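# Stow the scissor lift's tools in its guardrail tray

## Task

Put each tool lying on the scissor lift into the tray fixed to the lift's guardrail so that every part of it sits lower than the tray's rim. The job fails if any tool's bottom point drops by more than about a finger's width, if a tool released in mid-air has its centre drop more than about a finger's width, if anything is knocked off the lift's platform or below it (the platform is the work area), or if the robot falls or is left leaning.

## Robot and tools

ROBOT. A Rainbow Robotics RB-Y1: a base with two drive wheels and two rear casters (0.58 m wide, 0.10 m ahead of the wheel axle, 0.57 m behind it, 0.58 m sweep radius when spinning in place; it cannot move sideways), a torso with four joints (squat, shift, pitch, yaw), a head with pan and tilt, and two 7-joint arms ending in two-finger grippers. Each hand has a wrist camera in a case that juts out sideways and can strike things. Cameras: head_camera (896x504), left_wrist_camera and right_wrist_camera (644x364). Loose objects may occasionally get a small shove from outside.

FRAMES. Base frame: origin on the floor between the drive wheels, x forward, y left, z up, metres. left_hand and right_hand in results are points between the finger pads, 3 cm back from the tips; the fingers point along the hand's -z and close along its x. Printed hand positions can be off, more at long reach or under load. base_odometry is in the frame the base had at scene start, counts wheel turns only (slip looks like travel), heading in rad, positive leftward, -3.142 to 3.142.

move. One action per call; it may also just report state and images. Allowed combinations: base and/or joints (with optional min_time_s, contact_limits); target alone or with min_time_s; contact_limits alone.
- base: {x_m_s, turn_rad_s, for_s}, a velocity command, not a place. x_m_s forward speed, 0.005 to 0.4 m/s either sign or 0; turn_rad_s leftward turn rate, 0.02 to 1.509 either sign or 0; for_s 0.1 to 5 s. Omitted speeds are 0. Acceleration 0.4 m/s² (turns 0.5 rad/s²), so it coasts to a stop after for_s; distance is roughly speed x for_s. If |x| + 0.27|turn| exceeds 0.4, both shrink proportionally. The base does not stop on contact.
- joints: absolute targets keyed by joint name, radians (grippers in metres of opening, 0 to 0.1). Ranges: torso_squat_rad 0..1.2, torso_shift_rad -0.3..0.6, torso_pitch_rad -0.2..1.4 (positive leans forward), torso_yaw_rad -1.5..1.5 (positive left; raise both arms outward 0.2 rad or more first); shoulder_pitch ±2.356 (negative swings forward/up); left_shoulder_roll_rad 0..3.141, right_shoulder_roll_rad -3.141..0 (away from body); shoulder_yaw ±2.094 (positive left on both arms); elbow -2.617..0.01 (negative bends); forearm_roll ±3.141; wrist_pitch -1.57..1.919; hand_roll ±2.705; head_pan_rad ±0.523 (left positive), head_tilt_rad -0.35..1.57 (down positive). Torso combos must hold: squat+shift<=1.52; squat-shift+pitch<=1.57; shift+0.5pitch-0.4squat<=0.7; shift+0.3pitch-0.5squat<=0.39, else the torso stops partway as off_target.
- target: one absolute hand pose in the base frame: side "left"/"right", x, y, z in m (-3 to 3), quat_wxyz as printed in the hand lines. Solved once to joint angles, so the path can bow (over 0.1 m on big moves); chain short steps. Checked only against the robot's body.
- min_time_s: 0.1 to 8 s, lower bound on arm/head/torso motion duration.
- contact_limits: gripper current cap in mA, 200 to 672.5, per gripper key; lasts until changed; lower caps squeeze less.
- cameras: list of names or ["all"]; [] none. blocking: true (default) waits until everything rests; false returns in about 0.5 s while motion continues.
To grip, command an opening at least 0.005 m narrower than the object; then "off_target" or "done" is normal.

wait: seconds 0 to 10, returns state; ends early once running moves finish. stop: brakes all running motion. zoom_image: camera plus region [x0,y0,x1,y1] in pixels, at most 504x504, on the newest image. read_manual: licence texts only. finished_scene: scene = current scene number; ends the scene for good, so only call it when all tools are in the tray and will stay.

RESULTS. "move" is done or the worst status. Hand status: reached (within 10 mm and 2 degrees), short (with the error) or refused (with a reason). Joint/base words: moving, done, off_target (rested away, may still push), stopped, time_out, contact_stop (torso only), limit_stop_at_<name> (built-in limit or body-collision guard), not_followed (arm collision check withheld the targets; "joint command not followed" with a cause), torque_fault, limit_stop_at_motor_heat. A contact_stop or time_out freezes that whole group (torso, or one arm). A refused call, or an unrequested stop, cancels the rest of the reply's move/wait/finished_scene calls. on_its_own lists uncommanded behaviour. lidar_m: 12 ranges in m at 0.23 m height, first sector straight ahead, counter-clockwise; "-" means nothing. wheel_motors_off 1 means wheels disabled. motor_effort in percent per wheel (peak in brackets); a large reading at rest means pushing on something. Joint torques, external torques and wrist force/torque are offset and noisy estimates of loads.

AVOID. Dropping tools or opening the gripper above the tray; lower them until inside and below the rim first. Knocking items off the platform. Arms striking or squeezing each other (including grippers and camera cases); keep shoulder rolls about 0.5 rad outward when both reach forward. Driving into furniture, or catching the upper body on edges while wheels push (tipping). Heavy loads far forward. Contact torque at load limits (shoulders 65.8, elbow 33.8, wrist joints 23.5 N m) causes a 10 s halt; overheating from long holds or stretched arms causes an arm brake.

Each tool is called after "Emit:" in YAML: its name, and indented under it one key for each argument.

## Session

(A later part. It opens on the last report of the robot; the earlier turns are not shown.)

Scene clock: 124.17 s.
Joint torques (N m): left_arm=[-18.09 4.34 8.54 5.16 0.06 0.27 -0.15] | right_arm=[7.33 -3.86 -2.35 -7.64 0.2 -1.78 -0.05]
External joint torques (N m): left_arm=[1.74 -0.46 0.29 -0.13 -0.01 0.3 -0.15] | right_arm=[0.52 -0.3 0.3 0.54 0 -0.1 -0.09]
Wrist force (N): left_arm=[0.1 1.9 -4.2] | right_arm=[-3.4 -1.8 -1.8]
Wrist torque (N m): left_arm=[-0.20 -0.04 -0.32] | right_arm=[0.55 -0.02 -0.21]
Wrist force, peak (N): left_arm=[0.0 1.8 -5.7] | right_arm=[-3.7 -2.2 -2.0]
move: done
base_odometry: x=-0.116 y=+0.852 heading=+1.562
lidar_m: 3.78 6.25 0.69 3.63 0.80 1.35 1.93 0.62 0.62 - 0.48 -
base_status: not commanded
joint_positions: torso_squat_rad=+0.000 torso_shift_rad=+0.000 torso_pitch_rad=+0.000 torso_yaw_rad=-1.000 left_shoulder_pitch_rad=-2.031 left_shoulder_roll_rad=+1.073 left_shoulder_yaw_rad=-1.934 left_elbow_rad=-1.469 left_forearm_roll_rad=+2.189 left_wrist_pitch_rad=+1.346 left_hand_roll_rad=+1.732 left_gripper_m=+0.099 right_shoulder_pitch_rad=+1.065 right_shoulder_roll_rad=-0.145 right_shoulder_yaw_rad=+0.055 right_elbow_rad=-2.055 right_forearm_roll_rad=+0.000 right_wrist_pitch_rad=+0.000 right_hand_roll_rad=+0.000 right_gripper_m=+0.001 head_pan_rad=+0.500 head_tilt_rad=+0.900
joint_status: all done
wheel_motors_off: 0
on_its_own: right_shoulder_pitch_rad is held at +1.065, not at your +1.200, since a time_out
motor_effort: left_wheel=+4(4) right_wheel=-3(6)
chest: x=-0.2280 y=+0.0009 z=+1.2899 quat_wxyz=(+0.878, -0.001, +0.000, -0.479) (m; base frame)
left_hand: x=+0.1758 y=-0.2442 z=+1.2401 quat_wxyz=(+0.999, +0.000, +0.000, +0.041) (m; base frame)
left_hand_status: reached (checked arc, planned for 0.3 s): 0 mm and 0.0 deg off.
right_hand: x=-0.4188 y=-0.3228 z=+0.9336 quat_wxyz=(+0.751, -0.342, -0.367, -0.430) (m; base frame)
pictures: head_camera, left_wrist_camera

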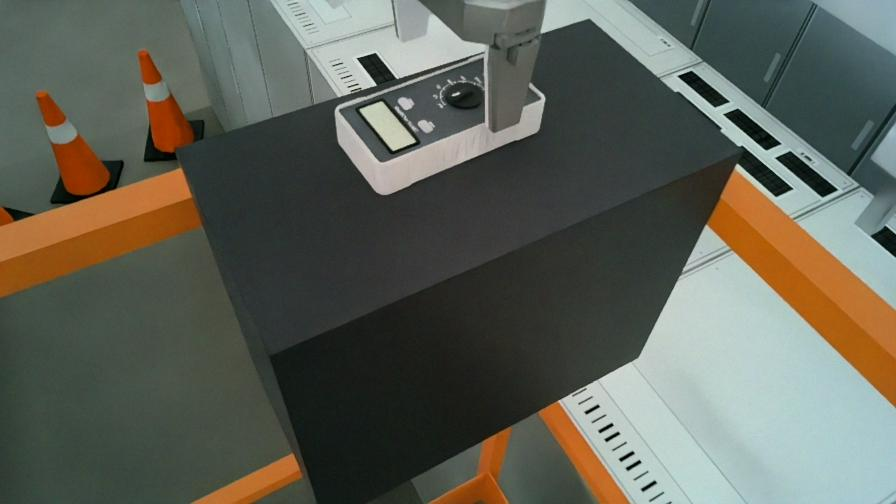

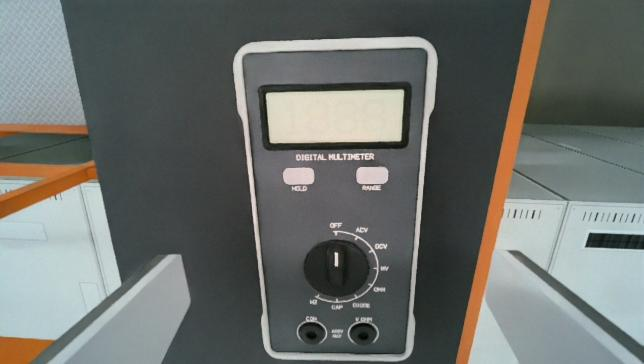

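Emit:
move:
  target: {"side": "left", "x": 0.1766, "y": -0.2443, "z": 1.188, "quat_wxyz": [0.99914, 0, 0, 0.04149]}
  cameras: []

Emit:
move:
  joints: {"left_gripper_m": 0.05}
  cameras: ["head_camera", "left_wrist_camera"]

Scene clock: 132.47 s.
Joint torques (N m): left_arm=[7.1 -3.46 -5.1 -5.03 3.25 -0.99 0.02] | right_arm=[6.94 -3.97 -2.24 -7.69 0.16 -1.66 -0.24]
External joint torques (N m): left_arm=[27.24 -8.88 -13.44 -9.97 3.19 -0.94 0.02] | right_arm=[0.17 -0.44 0.39 0.52 -0.04 0.03 -0.29]
Wrist force (N): left_arm=[0.7 2.7 60.3] | right_arm=[-3.2 -2.1 -2.0]
Wrist torque (N m): left_arm=[0.16 -3.63 -0.26] | right_arm=[0.58 0.01 -0.21]
Wrist force, peak (N): left_arm=[-10.3 7.0 85.2] | right_arm=[-4.4 -2.3 -1.5]
move: done
base_odometry: x=-0.116 y=+0.852 heading=+1.562
lidar_m: 3.78 6.25 0.70 3.62 0.80 1.35 1.92 0.62 0.63 - 0.47 -
base_status: not commanded
joint_positions: torso_squat_rad=+0.000 torso_shift_rad=-0.001 torso_pitch_rad=-0.002 torso_yaw_rad=-1.000 left_shoulder_pitch_rad=-1.953 left_shoulder_roll_rad=+1.054 left_shoulder_yaw_rad=-1.963 left_elbow_rad=-1.522 left_forearm_roll_rad=+2.134 left_wrist_pitch_rad=+1.216 left_hand_roll_rad=+1.763 left_gripper_m=+0.099 right_shoulder_pitch_rad=+1.065 right_shoulder_roll_rad=-0.145 right_shoulder_yaw_rad=+0.055 right_elbow_rad=-2.055 right_forearm_roll_rad=+0.000 right_wrist_pitch_rad=+0.000 right_hand_roll_rad=+0.000 right_gripper_m=+0.001 head_pan_rad=+0.500 head_tilt_rad=+0.900
joint_status: all done
wheel_motors_off: 0
on_its_own: right_shoulder_pitch_rad is held at +1.065, not at your +1.200, since a time_out
motor_effort: left_wheel=+4(5) right_wheel=-4(12)
chest: x=-0.2291 y=+0.0013 z=+1.2899 quat_wxyz=(+0.878, +0.000, -0.001, -0.479) (m; base frame)
left_hand: x=+0.1761 y=-0.2463 z=+1.1930 quat_wxyz=(+0.999, -0.006, -0.002, +0.041) (m; base frame)
left_hand_status: reached (checked arc, planned for 0.3 s): 5 mm and 0.7 deg off.
right_hand: x=-0.4192 y=-0.3227 z=+0.9334 quat_wxyz=(+0.750, -0.342, -0.368, -0.430) (m; base frame)
pictures: none
No camera images: "cameras" was empty.

Scene clock: 133.53 s.
Joint torques (N m): left_arm=[6.42 -7.24 -1.98 -8.55 5.87 -1.64 -0.19] | right_arm=[6.79 -3.4 -2.48 -7.66 0.05 -1.73 -0.28]
External joint torques (N m): left_arm=[26.57 -12.64 -10.32 -13.48 5.82 -1.58 -0.19] | right_arm=[0.01 0.14 0.16 0.54 -0.15 -0.04 -0.32]
Wrist force (N): left_arm=[17.4 2.6 60.6] | right_arm=[-3.5 -2.1 -1.7]
Wrist torque (N m): left_arm=[0.17 -2.73 -0.41] | right_arm=[0.58 -0.02 -0.22]
Wrist force, peak (N): left_arm=[20.8 -0.1 63.6] | right_arm=[-3.5 -2.1 -1.8]
move: off_target
base_odometry: x=-0.116 y=+0.852 heading=+1.562
lidar_m: 3.79 6.26 0.69 3.62 0.80 1.35 1.93 0.61 0.63 - 0.48 -
base_status: not commanded
joint_positions: torso_squat_rad=+0.000 torso_shift_rad=+0.000 torso_pitch_rad=-0.002 torso_yaw_rad=-1.000 left_shoulder_pitch_rad=-1.953 left_shoulder_roll_rad=+1.055 left_shoulder_yaw_rad=-1.964 left_elbow_rad=-1.521 left_forearm_roll_rad=+2.134 left_wrist_pitch_rad=+1.216 left_hand_roll_rad=+1.763 left_gripper_m=+0.061 right_shoulder_pitch_rad=+1.065 right_shoulder_roll_rad=-0.145 right_shoulder_yaw_rad=+0.055 right_elbow_rad=-2.055 right_forearm_roll_rad=+0.000 right_wrist_pitch_rad=+0.000 right_hand_roll_rad=+0.000 right_gripper_m=+0.001 head_pan_rad=+0.500 head_tilt_rad=+0.900
joint_status: left_gripper_m off_target (ended at +0.061, target +0.050)
wheel_motors_off: 0
on_its_own: right_shoulder_pitch_rad is held at +1.065, not at your +1.200, since a time_out
motor_effort: left_wheel=+3(4) right_wheel=-9(10)
chest: x=-0.2288 y=+0.0013 z=+1.2899 quat_wxyz=(+0.878, +0.000, -0.001, -0.479) (m; base frame)
left_hand: x=+0.1772 y=-0.2461 z=+1.1930 quat_wxyz=(+0.999, -0.006, -0.003, +0.042) (m; base frame)
right_hand: x=-0.4190 y=-0.3227 z=+0.9335 quat_wxyz=(+0.751, -0.342, -0.367, -0.430) (m; base frame)
pictures: head_camera, left_wrist_camera

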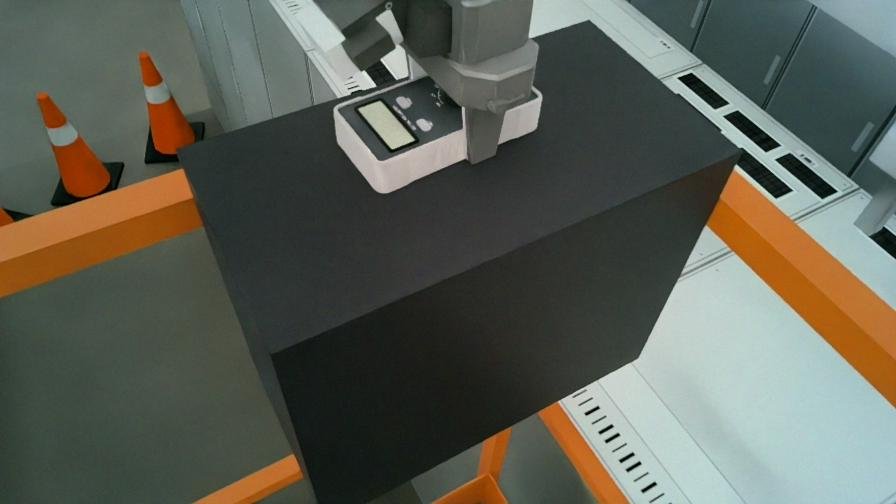

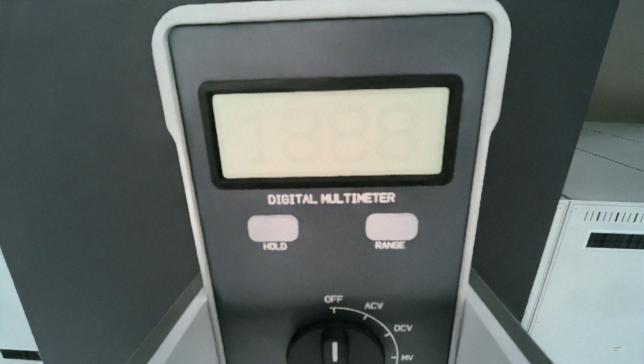

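Emit:
move:
  target: {"side": "left", "x": 0.1766, "y": -0.2443, "z": 1.3, "quat_wxyz": [0.99914, 0, 0, 0.04149]}
  min_time_s: 0.8
  cameras: ["head_camera", "left_wrist_camera"]

Scene clock: 135.80 s.
Joint torques (N m): left_arm=[-18.68 5.18 9.11 6.28 -0.09 0.16 -0.38] | right_arm=[6.91 -3.82 -2.78 -7.56 0.17 -1.72 -0.18]
External joint torques (N m): left_arm=[0.94 0.9 1.28 0.68 -0.16 0.19 -0.38] | right_arm=[0.11 -0.26 -0.13 0.63 -0.03 -0.04 -0.23]
Wrist force (N): left_arm=[0.0 1.4 -5.3] | right_arm=[-3.3 -2.0 -1.8]
Wrist torque (N m): left_arm=[-0.16 -0.05 -0.29] | right_arm=[0.56 0.00 -0.22]
Wrist force, peak (N): left_arm=[17.6 2.5 61.0] | right_arm=[-3.5 -2.3 -1.9]
move: done
base_odometry: x=-0.116 y=+0.852 heading=+1.562
lidar_m: 3.78 6.25 0.69 3.64 0.79 1.33 1.93 0.61 0.63 - 0.48 -
base_status: not commanded
joint_positions: torso_squat_rad=+0.000 torso_shift_rad=+0.000 torso_pitch_rad=+0.000 torso_yaw_rad=-1.000 left_shoulder_pitch_rad=-2.116 left_shoulder_roll_rad=+1.065 left_shoulder_yaw_rad=-1.903 left_elbow_rad=-1.344 left_forearm_roll_rad=+2.246 left_wrist_pitch_rad=+1.506 left_hand_roll_rad=+1.677 left_gripper_m=+0.061 right_shoulder_pitch_rad=+1.065 right_shoulder_roll_rad=-0.145 right_shoulder_yaw_rad=+0.055 right_elbow_rad=-2.055 right_forearm_roll_rad=+0.000 right_wrist_pitch_rad=+0.000 right_hand_roll_rad=+0.000 right_gripper_m=+0.001 head_pan_rad=+0.500 head_tilt_rad=+0.900
joint_status: all done
wheel_motors_off: 0
on_its_own: right_shoulder_pitch_rad is held at +1.065, not at your +1.200, since a time_out
motor_effort: left_wheel=+3(4) right_wheel=-5(9)
chest: x=-0.2281 y=+0.0010 z=+1.2899 quat_wxyz=(+0.878, +0.000, +0.000, -0.479) (m; base frame)
left_hand: x=+0.1772 y=-0.2446 z=+1.2993 quat_wxyz=(+0.999, +0.000, +0.001, +0.041) (m; base frame)
left_hand_status: reached (checked arc, planned for 0.8 s): 1 mm and 0.1 deg off.
right_hand: x=-0.4188 y=-0.3228 z=+0.9335 quat_wxyz=(+0.751, -0.342, -0.367, -0.430) (m; base frame)
pictures: head_camera, left_wrist_camera

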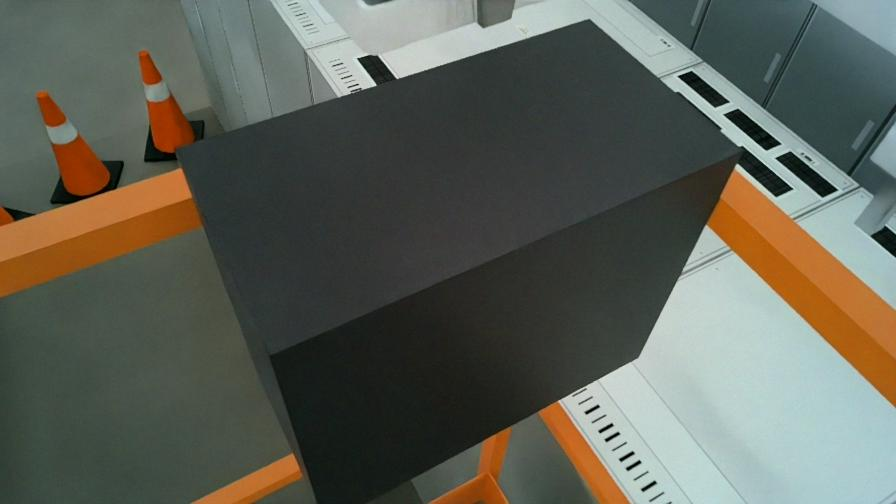

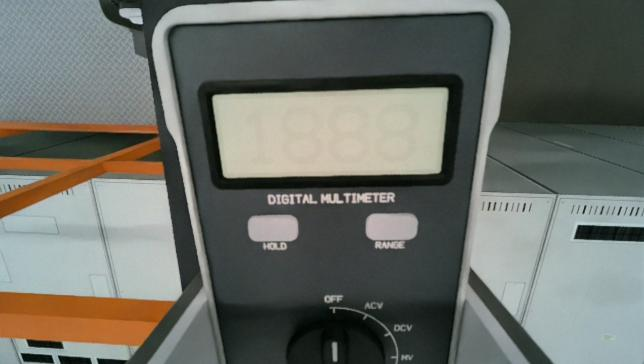

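Emit:
move:
  base: {"x_m_s": -0.4, "for_s": 2.833}
  joints: {"torso_yaw_rad": -1.5, "left_shoulder_pitch_rad": -2.168, "left_shoulder_roll_rad": 0.626, "left_shoulder_yaw_rad": -1.618, "left_elbow_rad": -1.513, "left_forearm_roll_rad": 2.244, "left_wrist_pitch_rad": 1.383, "left_hand_roll_rad": 1.17, "head_pan_rad": 0.0, "head_tilt_rad": 1.1}
  min_time_s: 1.5
  cameras: ["head_camera", "left_wrist_camera"]

Scene clock: 141.03 s.
Joint torques (N m): left_arm=[-16.52 10.72 9.04 5.44 0.01 0.41 -0.18] | right_arm=[7.19 -3.45 -2.43 -7.52 0.3 -1.63 -0.07]
External joint torques (N m): left_arm=[0.94 0.72 1.01 -0.25 -0.03 0.46 -0.18] | right_arm=[0.39 0.08 0.2 0.67 0.1 0.05 -0.12]
Wrist force (N): left_arm=[0.0 0.8 -6.1] | right_arm=[-3.2 -2.0 -1.8]
Wrist torque (N m): left_arm=[-0.10 -0.05 -0.25] | right_arm=[0.58 -0.01 -0.19]
Wrist force, peak (N): left_arm=[-0.1 0.7 -6.7] | right_arm=[-3.4 -2.5 -2.1]
move: done
base_odometry: x=-0.125 y=-0.281 heading=+1.563
lidar_m: - 0.91 0.91 0.64 2.08 0.98 2.66 0.86 - 0.43 - 0.78
base_status: done (sent for 2.83 of 2.83 s)
joint_positions: torso_squat_rad=+0.000 torso_shift_rad=+0.000 torso_pitch_rad=+0.000 torso_yaw_rad=-1.499 left_shoulder_pitch_rad=-2.168 left_shoulder_roll_rad=+0.626 left_shoulder_yaw_rad=-1.618 left_elbow_rad=-1.513 left_forearm_roll_rad=+2.244 left_wrist_pitch_rad=+1.383 left_hand_roll_rad=+1.170 left_gripper_m=+0.061 right_shoulder_pitch_rad=+1.065 right_shoulder_roll_rad=-0.145 right_shoulder_yaw_rad=+0.055 right_elbow_rad=-2.055 right_forearm_roll_rad=+0.000 right_wrist_pitch_rad=+0.000 right_hand_roll_rad=+0.000 right_gripper_m=+0.001 head_pan_rad=+0.000 head_tilt_rad=+1.100
joint_status: all done
wheel_motors_off: 0
on_its_own: right_shoulder_pitch_rad is held at +1.065, not at your +1.200, since a time_out
motor_effort: left_wheel=+8(28) right_wheel=-6(20)
chest: x=-0.2281 y=+0.0010 z=+1.2899 quat_wxyz=(+0.732, +0.000, +0.000, -0.681) (m; base frame)
left_hand: x=-0.2298 y=-0.3282 z=+1.2704 quat_wxyz=(+0.700, -0.001, -0.001, -0.715) (m; base frame)
right_hand: x=-0.5504 y=-0.1920 z=+0.9333 quat_wxyz=(+0.621, -0.421, -0.271, -0.602) (m; base frame)
pictures: head_camera, left_wrist_camera

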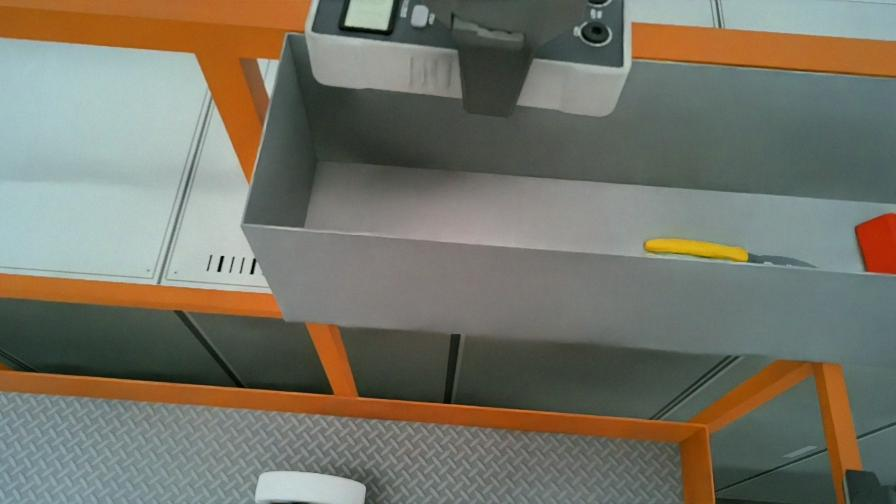

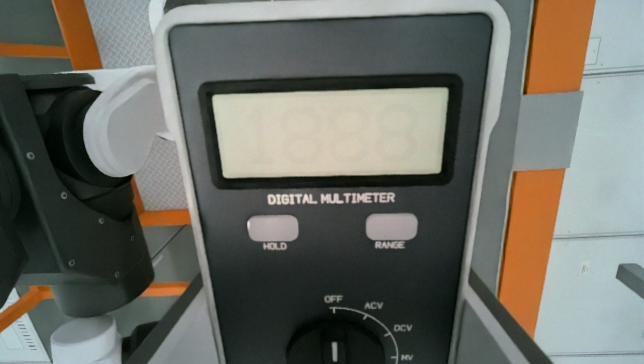

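Emit:
move:
  target: {"side": "left", "x": -0.228, "y": -0.368, "z": 1.165, "quat_wxyz": [0.7179, 0, 0, -0.6961]}
  cameras: ["head_camera"]

Scene clock: 146.20 s.
Joint torques (N m): left_arm=[-19.18 11.04 9.42 5.59 0.18 0.43 -0.17] | right_arm=[7.46 -3.57 -1.91 -7.48 0.12 -1.68 -0.12]
External joint torques (N m): left_arm=[0.5 0.83 1.18 0.87 0.14 0.48 -0.17] | right_arm=[0.66 -0.04 0.72 0.71 -0.08 0 -0.16]
Wrist force (N): left_arm=[0.8 1.1 -6.0] | right_arm=[-3.5 -2.0 -1.8]
Wrist torque (N m): left_arm=[-0.09 0.06 -0.25] | right_arm=[0.58 0.01 -0.21]
Wrist force, peak (N): left_arm=[0.1 1.0 -8.3] | right_arm=[-3.6 -2.3 -1.8]
move: done
base_odometry: x=-0.125 y=-0.281 heading=+1.563
lidar_m: - 0.90 0.92 0.63 2.07 0.98 2.61 0.86 - 0.43 - 0.79
base_status: not commanded
joint_positions: torso_squat_rad=+0.000 torso_shift_rad=+0.000 torso_pitch_rad=+0.000 torso_yaw_rad=-1.499 left_shoulder_pitch_rad=-1.983 left_shoulder_roll_rad=+0.495 left_shoulder_yaw_rad=-1.745 left_elbow_rad=-1.426 left_forearm_roll_rad=+2.112 left_wrist_pitch_rad=+1.199 left_hand_roll_rad=+1.168 left_gripper_m=+0.061 right_shoulder_pitch_rad=+1.065 right_shoulder_roll_rad=-0.145 right_shoulder_yaw_rad=+0.055 right_elbow_rad=-2.055 right_forearm_roll_rad=+0.000 right_wrist_pitch_rad=+0.000 right_hand_roll_rad=+0.000 right_gripper_m=+0.001 head_pan_rad=+0.000 head_tilt_rad=+1.100
joint_status: all done
wheel_motors_off: 0
on_its_own: right_shoulder_pitch_rad is held at +1.065, not at your +1.200, since a time_out
motor_effort: left_wheel=+7(8) right_wheel=-6(8)
chest: x=-0.2281 y=+0.0009 z=+1.2899 quat_wxyz=(+0.732, +0.000, +0.000, -0.681) (m; base frame)
left_hand: x=-0.2278 y=-0.3678 z=+1.1649 quat_wxyz=(+0.718, +0.000, +0.000, -0.696) (m; base frame)
left_hand_status: reached (checked arc, planned for 0.5 s): 0 mm and 0.0 deg off.
right_hand: x=-0.5504 y=-0.1921 z=+0.9333 quat_wxyz=(+0.621, -0.421, -0.271, -0.602) (m; base frame)
pictures: head_camera

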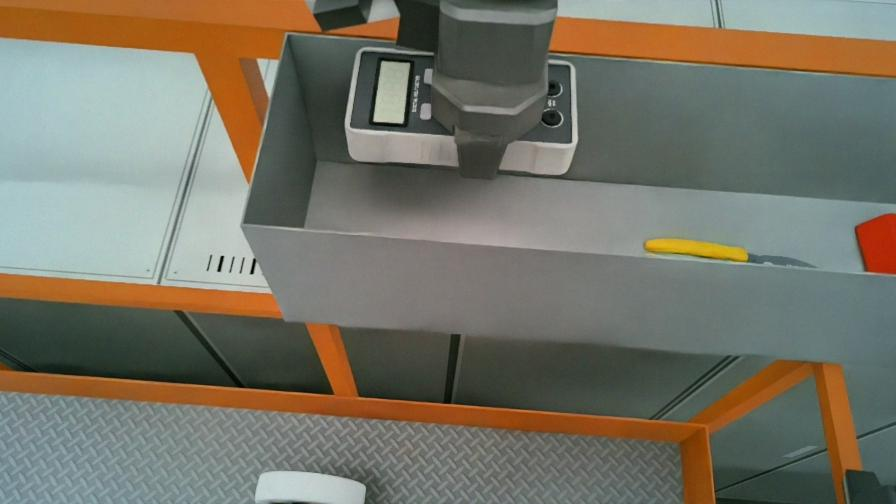

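Emit:
move:
  target: {"side": "left", "x": -0.2276, "y": -0.3718, "z": 1.09, "quat_wxyz": [0.7179, 0, 0, -0.6961]}
  cameras: ["head_camera", "left_wrist_camera"]

Scene clock: 148.87 s.
Joint torques (N m): left_arm=[-18.8 10.16 8.53 4.64 0.15 0.19 0.05] | right_arm=[7.23 -3.74 -1.79 -7.46 0.29 -1.64 -0.32]
External joint torques (N m): left_arm=[1.41 0.39 0.45 0.66 0.12 0.24 0.05] | right_arm=[0.43 -0.21 0.84 0.73 0.09 0.04 -0.37]
Wrist force (N): left_arm=[-0.1 0.5 -5.5] | right_arm=[-3.3 -2.2 -1.6]
Wrist torque (N m): left_arm=[0.02 -0.05 -0.32] | right_arm=[0.59 0.01 -0.20]
Wrist force, peak (N): left_arm=[-0.7 1.0 -7.4] | right_arm=[-3.6 -2.3 -1.9]
move: done
base_odometry: x=-0.125 y=-0.281 heading=+1.563
lidar_m: - 0.92 0.92 0.64 2.07 0.99 2.62 0.86 - 0.43 - 0.78
base_status: not commanded
joint_positions: torso_squat_rad=+0.000 torso_shift_rad=+0.000 torso_pitch_rad=+0.000 torso_yaw_rad=-1.499 left_shoulder_pitch_rad=-1.860 left_shoulder_roll_rad=+0.404 left_shoulder_yaw_rad=-1.827 left_elbow_rad=-1.389 left_forearm_roll_rad=+2.021 left_wrist_pitch_rad=+1.067 left_hand_roll_rad=+1.187 left_gripper_m=+0.061 right_shoulder_pitch_rad=+1.065 right_shoulder_roll_rad=-0.145 right_shoulder_yaw_rad=+0.055 right_elbow_rad=-2.055 right_forearm_roll_rad=+0.000 right_wrist_pitch_rad=+0.000 right_hand_roll_rad=+0.000 right_gripper_m=+0.001 head_pan_rad=+0.000 head_tilt_rad=+1.100
joint_status: all done
wheel_motors_off: 0
on_its_own: right_shoulder_pitch_rad is held at +1.065, not at your +1.200, since a time_out
motor_effort: left_wheel=+7(8) right_wheel=-6(8)
chest: x=-0.2281 y=+0.0009 z=+1.2899 quat_wxyz=(+0.732, +0.000, +0.000, -0.681) (m; base frame)
left_hand: x=-0.2276 y=-0.3716 z=+1.0899 quat_wxyz=(+0.718, +0.000, +0.000, -0.696) (m; base frame)
left_hand_status: reached (checked arc, planned for 0.4 s): 0 mm and 0.0 deg off.
right_hand: x=-0.5503 y=-0.1921 z=+0.9334 quat_wxyz=(+0.621, -0.421, -0.271, -0.602) (m; base frame)
pictures: head_camera, left_wrist_camera

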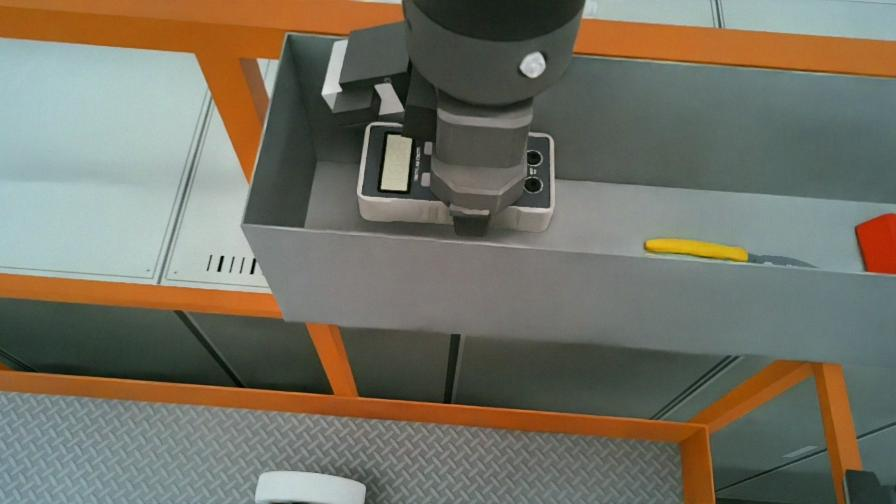

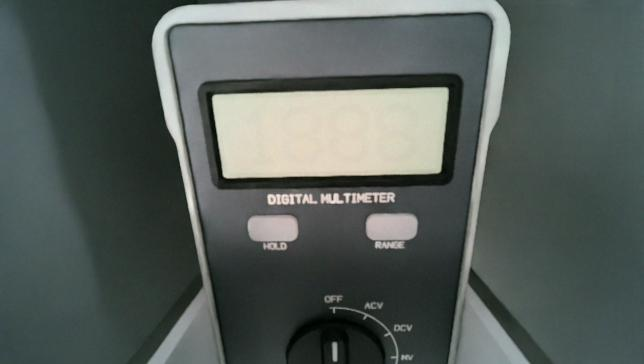

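Emit:
move:
  target: {"side": "left", "x": -0.2276, "y": -0.3722, "z": 1.03, "quat_wxyz": [0.7179, 0, 0, -0.6961]}
  cameras: []

Emit:
move:
  target: {"side": "left", "x": -0.2276, "y": -0.3722, "z": 0.999, "quat_wxyz": [0.7179, 0, 0, -0.6961]}
  cameras: ["head_camera", "left_wrist_camera"]

Scene clock: 153.87 s.
Joint torques (N m): left_arm=[-18.84 9.34 8.12 4.1 0.31 0.34 0.18] | right_arm=[6.93 -3.01 -2.65 -7.62 0.18 -1.69 -0.19]
External joint torques (N m): left_arm=[1.54 0.25 0.41 0.64 0.28 0.39 0.18] | right_arm=[0.13 0.52 -0.02 0.57 -0.02 0 -0.24]
Wrist force (N): left_arm=[0.1 1.2 -5.2] | right_arm=[-3.4 -1.7 -1.6]
Wrist torque (N m): left_arm=[-0.06 -0.05 -0.35] | right_arm=[0.54 -0.01 -0.21]
Wrist force, peak (N): left_arm=[-0.1 0.9 -7.9] | right_arm=[-3.7 -2.0 -1.7]
move: done
base_odometry: x=-0.125 y=-0.281 heading=+1.563
lidar_m: - 0.92 0.92 0.63 2.08 0.98 2.61 0.87 - 0.43 - 0.78
base_status: not commanded
joint_positions: torso_squat_rad=+0.000 torso_shift_rad=+0.000 torso_pitch_rad=+0.000 torso_yaw_rad=-1.499 left_shoulder_pitch_rad=-1.752 left_shoulder_roll_rad=+0.318 left_shoulder_yaw_rad=-1.892 left_elbow_rad=-1.318 left_forearm_roll_rad=+1.954 left_wrist_pitch_rad=+0.974 left_hand_roll_rad=+1.193 left_gripper_m=+0.061 right_shoulder_pitch_rad=+1.065 right_shoulder_roll_rad=-0.145 right_shoulder_yaw_rad=+0.055 right_elbow_rad=-2.055 right_forearm_roll_rad=+0.000 right_wrist_pitch_rad=+0.000 right_hand_roll_rad=+0.000 right_gripper_m=+0.001 head_pan_rad=+0.000 head_tilt_rad=+1.100
joint_status: all done
wheel_motors_off: 0
on_its_own: right_shoulder_pitch_rad is held at +1.065, not at your +1.200, since a time_out
motor_effort: left_wheel=+7(7) right_wheel=-6(7)
chest: x=-0.2281 y=+0.0009 z=+1.2899 quat_wxyz=(+0.732, +0.000, +0.000, -0.681) (m; base frame)
left_hand: x=-0.2274 y=-0.3717 z=+1.0303 quat_wxyz=(+0.718, -0.001, +0.000, -0.696) (m; base frame)
left_hand_status: reached (checked arc, planned for 0.4 s): 1 mm and 0.1 deg off.
right_hand: x=-0.5503 y=-0.1921 z=+0.9334 quat_wxyz=(+0.621, -0.421, -0.271, -0.602) (m; base frame)
pictures: none
No camera images: "cameras" was empty.

Scene clock: 154.57 s.
Joint torques (N m): left_arm=[-18.68 9.19 7.36 4.09 -0.09 0.25 -0.23] | right_arm=[7.46 -3.38 -2.16 -7.59 0.21 -1.71 -0.25]
External joint torques (N m): left_arm=[1.74 0.61 -0.05 0.84 -0.13 0.3 -0.23] | right_arm=[0.66 0.15 0.47 0.61 0.01 -0.03 -0.29]
Wrist force (N): left_arm=[0.2 0.9 -5.2] | right_arm=[-3.2 -2.3 -1.8]
Wrist torque (N m): left_arm=[-0.01 -0.04 -0.27] | right_arm=[0.61 0.03 -0.20]
Wrist force, peak (N): left_arm=[0.5 0.9 -7.1] | right_arm=[-3.4 -2.1 -1.9]
move: done
base_odometry: x=-0.125 y=-0.281 heading=+1.563
lidar_m: - 0.90 0.92 0.64 2.09 0.98 2.61 0.87 - 0.44 - 0.78
base_status: not commanded
joint_positions: torso_squat_rad=+0.000 torso_shift_rad=+0.000 torso_pitch_rad=+0.000 torso_yaw_rad=-1.499 left_shoulder_pitch_rad=-1.687 left_shoulder_roll_rad=+0.265 left_shoulder_yaw_rad=-1.923 left_elbow_rad=-1.251 left_forearm_roll_rad=+1.928 left_wrist_pitch_rad=+0.937 left_hand_roll_rad=+1.181 left_gripper_m=+0.061 right_shoulder_pitch_rad=+1.065 right_shoulder_roll_rad=-0.145 right_shoulder_yaw_rad=+0.055 right_elbow_rad=-2.055 right_forearm_roll_rad=+0.000 right_wrist_pitch_rad=+0.000 right_hand_roll_rad=+0.000 right_gripper_m=+0.001 head_pan_rad=+0.000 head_tilt_rad=+1.100
joint_status: all done
wheel_motors_off: 0
on_its_own: right_shoulder_pitch_rad is held at +1.065, not at your +1.200, since a time_out
motor_effort: left_wheel=+7(7) right_wheel=-7(8)
chest: x=-0.2281 y=+0.0009 z=+1.2899 quat_wxyz=(+0.732, +0.000, +0.000, -0.681) (m; base frame)
left_hand: x=-0.2276 y=-0.3720 z=+0.9990 quat_wxyz=(+0.718, +0.000, +0.000, -0.696) (m; base frame)
left_hand_status: reached (checked arc, planned for 0.3 s): 0 mm and 0.0 deg off.
right_hand: x=-0.5503 y=-0.1921 z=+0.9334 quat_wxyz=(+0.621, -0.421, -0.271, -0.602) (m; base frame)
pictures: head_camera, left_wrist_camera

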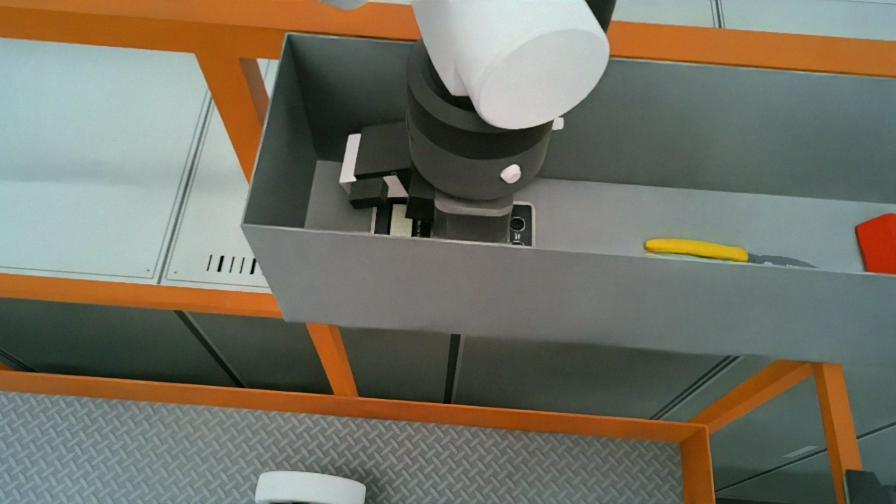

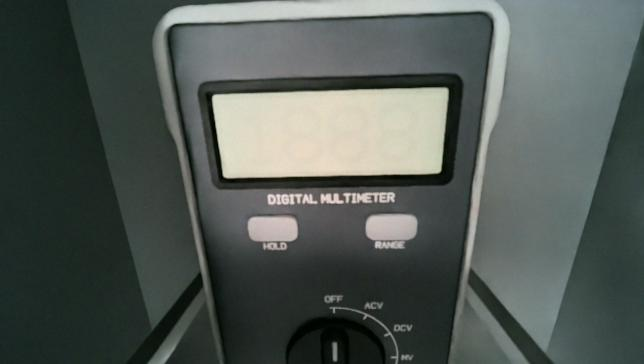

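Emit:
move:
  target: {"side": "left", "x": -0.2276, "y": -0.3722, "z": 0.994, "quat_wxyz": [0.7179, 0, 0, -0.6961]}
  cameras: []

Emit:
move:
  joints: {"left_gripper_m": 0.08}
  cameras: ["left_wrist_camera"]

Emit:
move:
  target: {"side": "left", "x": -0.2276, "y": -0.3722, "z": 1.25, "quat_wxyz": [0.7179, 0, 0, -0.6961]}
  min_time_s: 1.0
  cameras: ["head_camera", "left_wrist_camera"]

Scene clock: 156.20 s.
Joint torques (N m): left_arm=[-12.95 5.79 5.55 1.81 0.85 0.25 -0.18] | right_arm=[7.92 -3.16 -2.42 -7.51 0.18 -1.71 -0.28]
External joint torques (N m): left_arm=[7.48 -2.71 -1.8 -1.42 0.82 0.3 -0.18] | right_arm=[1.13 0.37 0.21 0.69 -0.02 -0.02 -0.33]
Wrist force (N): left_arm=[-0.3 1.5 15.0] | right_arm=[-3.3 -2.0 -2.0]
Wrist torque (N m): left_arm=[0.33 -0.74 -0.28] | right_arm=[0.56 0.02 -0.20]
Wrist force, peak (N): left_arm=[-0.1 2.3 25.2] | right_arm=[-3.8 -1.8 -1.9]
move: done
base_odometry: x=-0.125 y=-0.281 heading=+1.563
lidar_m: - 0.92 0.92 0.63 2.08 0.98 2.63 0.87 - 0.43 - 0.79
base_status: not commanded
joint_positions: torso_squat_rad=+0.000 torso_shift_rad=+0.000 torso_pitch_rad=+0.000 torso_yaw_rad=-1.499 left_shoulder_pitch_rad=-1.678 left_shoulder_roll_rad=+0.257 left_shoulder_yaw_rad=-1.927 left_elbow_rad=-1.238 left_forearm_roll_rad=+1.924 left_wrist_pitch_rad=+0.932 left_hand_roll_rad=+1.178 left_gripper_m=+0.061 right_shoulder_pitch_rad=+1.065 right_shoulder_roll_rad=-0.145 right_shoulder_yaw_rad=+0.055 right_elbow_rad=-2.055 right_forearm_roll_rad=+0.000 right_wrist_pitch_rad=+0.000 right_hand_roll_rad=+0.000 right_gripper_m=+0.001 head_pan_rad=+0.000 head_tilt_rad=+1.100
joint_status: all done
wheel_motors_off: 0
on_its_own: right_shoulder_pitch_rad is held at +1.065, not at your +1.200, since a time_out
motor_effort: left_wheel=+8(8) right_wheel=-7(7)
chest: x=-0.2281 y=+0.0010 z=+1.2899 quat_wxyz=(+0.732, +0.000, -0.001, -0.681) (m; base frame)
left_hand: x=-0.2277 y=-0.3729 z=+0.9949 quat_wxyz=(+0.718, -0.001, -0.001, -0.696) (m; base frame)
left_hand_status: reached (checked arc, planned for 0.1 s): 1 mm and 0.1 deg off.
right_hand: x=-0.5503 y=-0.1921 z=+0.9334 quat_wxyz=(+0.621, -0.422, -0.271, -0.602) (m; base frame)
pictures: none
No camera images: "cameras" was empty.

Scene clock: 156.90 s.
Joint torques (N m): left_arm=[-13.04 6.16 2.48 3.4 -1.01 -0.64 -0.3] | right_arm=[7.57 -3.04 -2.75 -7.44 0.02 -1.79 -0.3]
External joint torques (N m): left_arm=[7.39 -2.35 -4.88 0.17 -1.03 -0.59 -0.3] | right_arm=[0.78 0.49 -0.12 0.76 -0.19 -0.11 -0.34]
Wrist force (N): left_arm=[-11.4 0.6 23.3] | right_arm=[-3.6 -1.8 -2.1]
Wrist torque (N m): left_arm=[0.24 -1.03 -0.24] | right_arm=[0.55 -0.03 -0.22]
Wrist force, peak (N): left_arm=[-11.7 0.5 24.5] | right_arm=[-3.6 -1.8 -2.1]
move: done
base_odometry: x=-0.125 y=-0.281 heading=+1.563
lidar_m: - 0.91 0.91 0.64 2.05 0.99 2.64 0.87 - 0.43 - 0.79
base_status: not commanded
joint_positions: torso_squat_rad=+0.000 torso_shift_rad=+0.000 torso_pitch_rad=+0.000 torso_yaw_rad=-1.499 left_shoulder_pitch_rad=-1.678 left_shoulder_roll_rad=+0.257 left_shoulder_yaw_rad=-1.926 left_elbow_rad=-1.239 left_forearm_roll_rad=+1.924 left_wrist_pitch_rad=+0.932 left_hand_roll_rad=+1.178 left_gripper_m=+0.080 right_shoulder_pitch_rad=+1.065 right_shoulder_roll_rad=-0.145 right_shoulder_yaw_rad=+0.055 right_elbow_rad=-2.055 right_forearm_roll_rad=+0.000 right_wrist_pitch_rad=+0.000 right_hand_roll_rad=+0.000 right_gripper_m=+0.001 head_pan_rad=+0.000 head_tilt_rad=+1.100
joint_status: all done
wheel_motors_off: 0
on_its_own: right_shoulder_pitch_rad is held at +1.065, not at your +1.200, since a time_out
motor_effort: left_wheel=+7(8) right_wheel=-5(8)
chest: x=-0.2281 y=+0.0012 z=+1.2899 quat_wxyz=(+0.732, -0.001, -0.001, -0.681) (m; base frame)
left_hand: x=-0.2280 y=-0.3725 z=+0.9951 quat_wxyz=(+0.718, -0.001, +0.000, -0.696) (m; base frame)
right_hand: x=-0.5503 y=-0.1920 z=+0.9335 quat_wxyz=(+0.621, -0.422, -0.271, -0.602) (m; base frame)
pictures: left_wrist_camera

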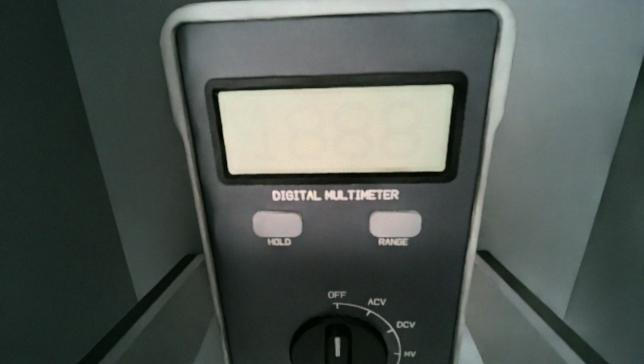

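Scene clock: 158.27 s.
Joint torques (N m): left_arm=[-16.72 10.08 7.93 4.58 -0.25 0.16 -0.21] | right_arm=[7.09 -3.09 -2.29 -7.81 0.41 -1.52 -0.21]
External joint torques (N m): left_arm=[2.62 -0.54 0.13 -0.94 -0.29 0.21 -0.21] | right_arm=[0.29 0.44 0.34 0.39 0.21 0.16 -0.26]
Wrist force (N): left_arm=[-4.1 3.9 -4.4] | right_arm=[-3.5 -2.0 -1.6]
Wrist torque (N m): left_arm=[-0.42 -0.59 -0.25] | right_arm=[0.56 -0.02 -0.21]
Wrist force, peak (N): left_arm=[-17.2 0.7 -67.9] | right_arm=[-4.5 -1.3 -2.4]
move: done
base_odometry: x=-0.125 y=-0.281 heading=+1.563
lidar_m: - 0.91 0.92 0.63 2.08 0.98 2.62 0.87 - 0.43 - 0.78
base_status: not commanded
joint_positions: torso_squat_rad=+0.000 torso_shift_rad=+0.000 torso_pitch_rad=+0.000 torso_yaw_rad=-1.499 left_shoulder_pitch_rad=-2.099 left_shoulder_roll_rad=+0.540 left_shoulder_yaw_rad=-1.666 left_elbow_rad=-1.309 left_forearm_roll_rad=+2.221 left_wrist_pitch_rad=+1.395 left_hand_roll_rad=+1.086 left_gripper_m=+0.080 right_shoulder_pitch_rad=+1.065 right_shoulder_roll_rad=-0.145 right_shoulder_yaw_rad=+0.055 right_elbow_rad=-2.055 right_forearm_roll_rad=+0.000 right_wrist_pitch_rad=+0.000 right_hand_roll_rad=+0.000 right_gripper_m=+0.001 head_pan_rad=+0.000 head_tilt_rad=+1.100
joint_status: all done
wheel_motors_off: 0
on_its_own: right_shoulder_pitch_rad is held at +1.065, not at your +1.200, since a time_out
motor_effort: left_wheel=+5(10) right_wheel=-5(9)
chest: x=-0.2281 y=+0.0009 z=+1.2899 quat_wxyz=(+0.732, +0.000, +0.000, -0.681) (m; base frame)
left_hand: x=-0.2276 y=-0.3725 z=+1.2500 quat_wxyz=(+0.718, +0.000, +0.000, -0.696) (m; base frame)
left_hand_status: reached (checked arc, planned for 1.0 s): 0 mm and 0.1 deg off.
right_hand: x=-0.5504 y=-0.1920 z=+0.9334 quat_wxyz=(+0.621, -0.421, -0.271, -0.602) (m; base frame)
pictures: head_camera, left_wrist_camera

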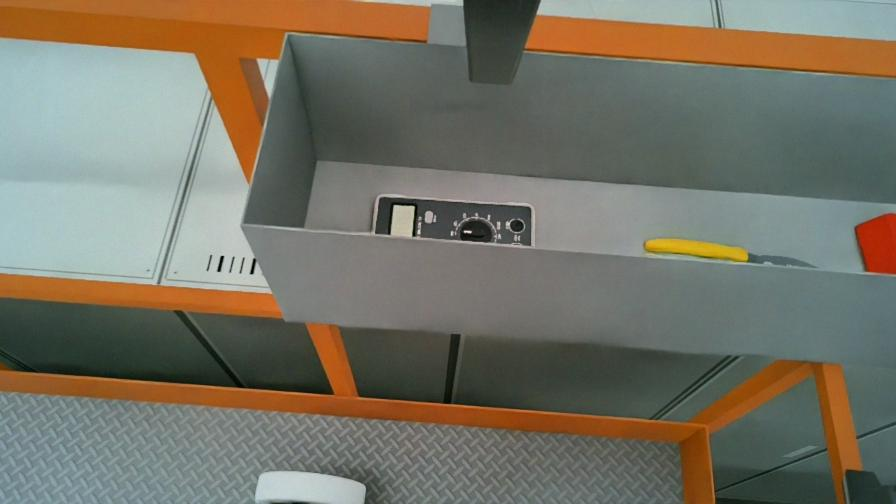

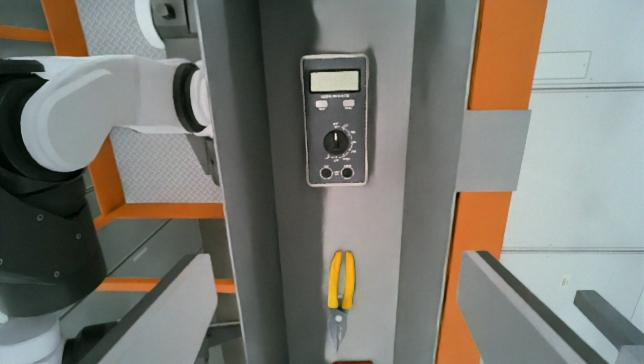

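Emit:
move:
  joints: {"head_pan_rad": -0.45, "head_tilt_rad": 1.0}
  cameras: ["head_camera"]

Scene clock: 159.77 s.
Joint torques (N m): left_arm=[-16.87 9.58 8.06 4.53 -0.13 0.22 -0.36] | right_arm=[7.22 -3.13 -1.94 -7.72 0.15 -1.68 -0.12]
External joint torques (N m): left_arm=[2.47 -1.04 0.26 -0.98 -0.16 0.27 -0.36] | right_arm=[0.42 0.4 0.69 0.47 -0.05 0 -0.16]
Wrist force (N): left_arm=[-4.4 3.6 -4.1] | right_arm=[-3.3 -2.0 -2.0]
Wrist torque (N m): left_arm=[-0.36 -0.55 -0.27] | right_arm=[0.57 0.02 -0.20]
Wrist force, peak (N): left_arm=[-4.9 4.4 -4.4] | right_arm=[-3.5 -2.1 -2.1]
move: done
base_odometry: x=-0.125 y=-0.281 heading=+1.563
lidar_m: - 0.91 0.90 0.63 2.06 0.99 2.62 0.86 - 0.43 - 0.78
base_status: not commanded
joint_positions: torso_squat_rad=+0.000 torso_shift_rad=+0.000 torso_pitch_rad=+0.000 torso_yaw_rad=-1.499 left_shoulder_pitch_rad=-2.099 left_shoulder_roll_rad=+0.540 left_shoulder_yaw_rad=-1.666 left_elbow_rad=-1.309 left_forearm_roll_rad=+2.221 left_wrist_pitch_rad=+1.395 left_hand_roll_rad=+1.086 left_gripper_m=+0.080 right_shoulder_pitch_rad=+1.065 right_shoulder_roll_rad=-0.145 right_shoulder_yaw_rad=+0.055 right_elbow_rad=-2.055 right_forearm_roll_rad=+0.000 right_wrist_pitch_rad=+0.000 right_hand_roll_rad=+0.000 right_gripper_m=+0.001 head_pan_rad=-0.450 head_tilt_rad=+1.000
joint_status: all done
wheel_motors_off: 0
on_its_own: right_shoulder_pitch_rad is held at +1.065, not at your +1.200, since a time_out
motor_effort: left_wheel=+5(6) right_wheel=-4(7)
chest: x=-0.2281 y=+0.0009 z=+1.2899 quat_wxyz=(+0.732, +0.000, +0.000, -0.681) (m; base frame)
left_hand: x=-0.2276 y=-0.3725 z=+1.2500 quat_wxyz=(+0.718, +0.000, +0.000, -0.696) (m; base frame)
right_hand: x=-0.5504 y=-0.1920 z=+0.9334 quat_wxyz=(+0.621, -0.421, -0.271, -0.602) (m; base frame)
pictures: head_camera

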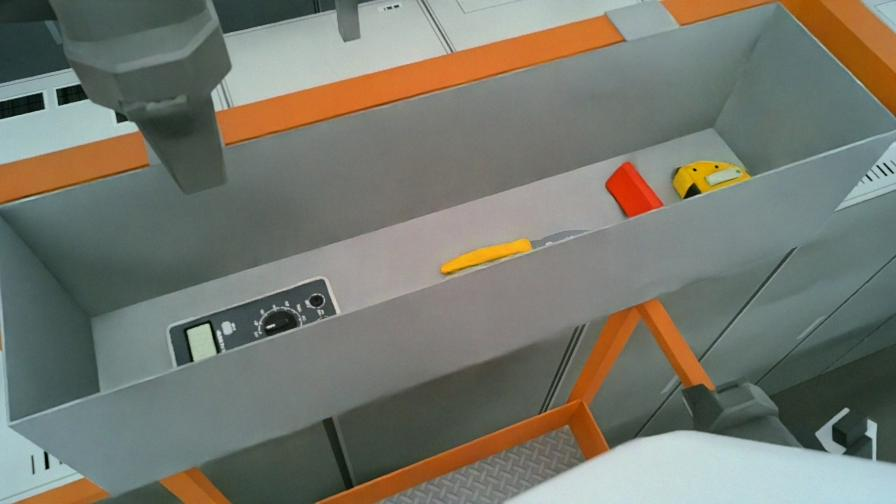

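Emit:
finished_scene:
  scene: 2

The scene is finished: the task was done.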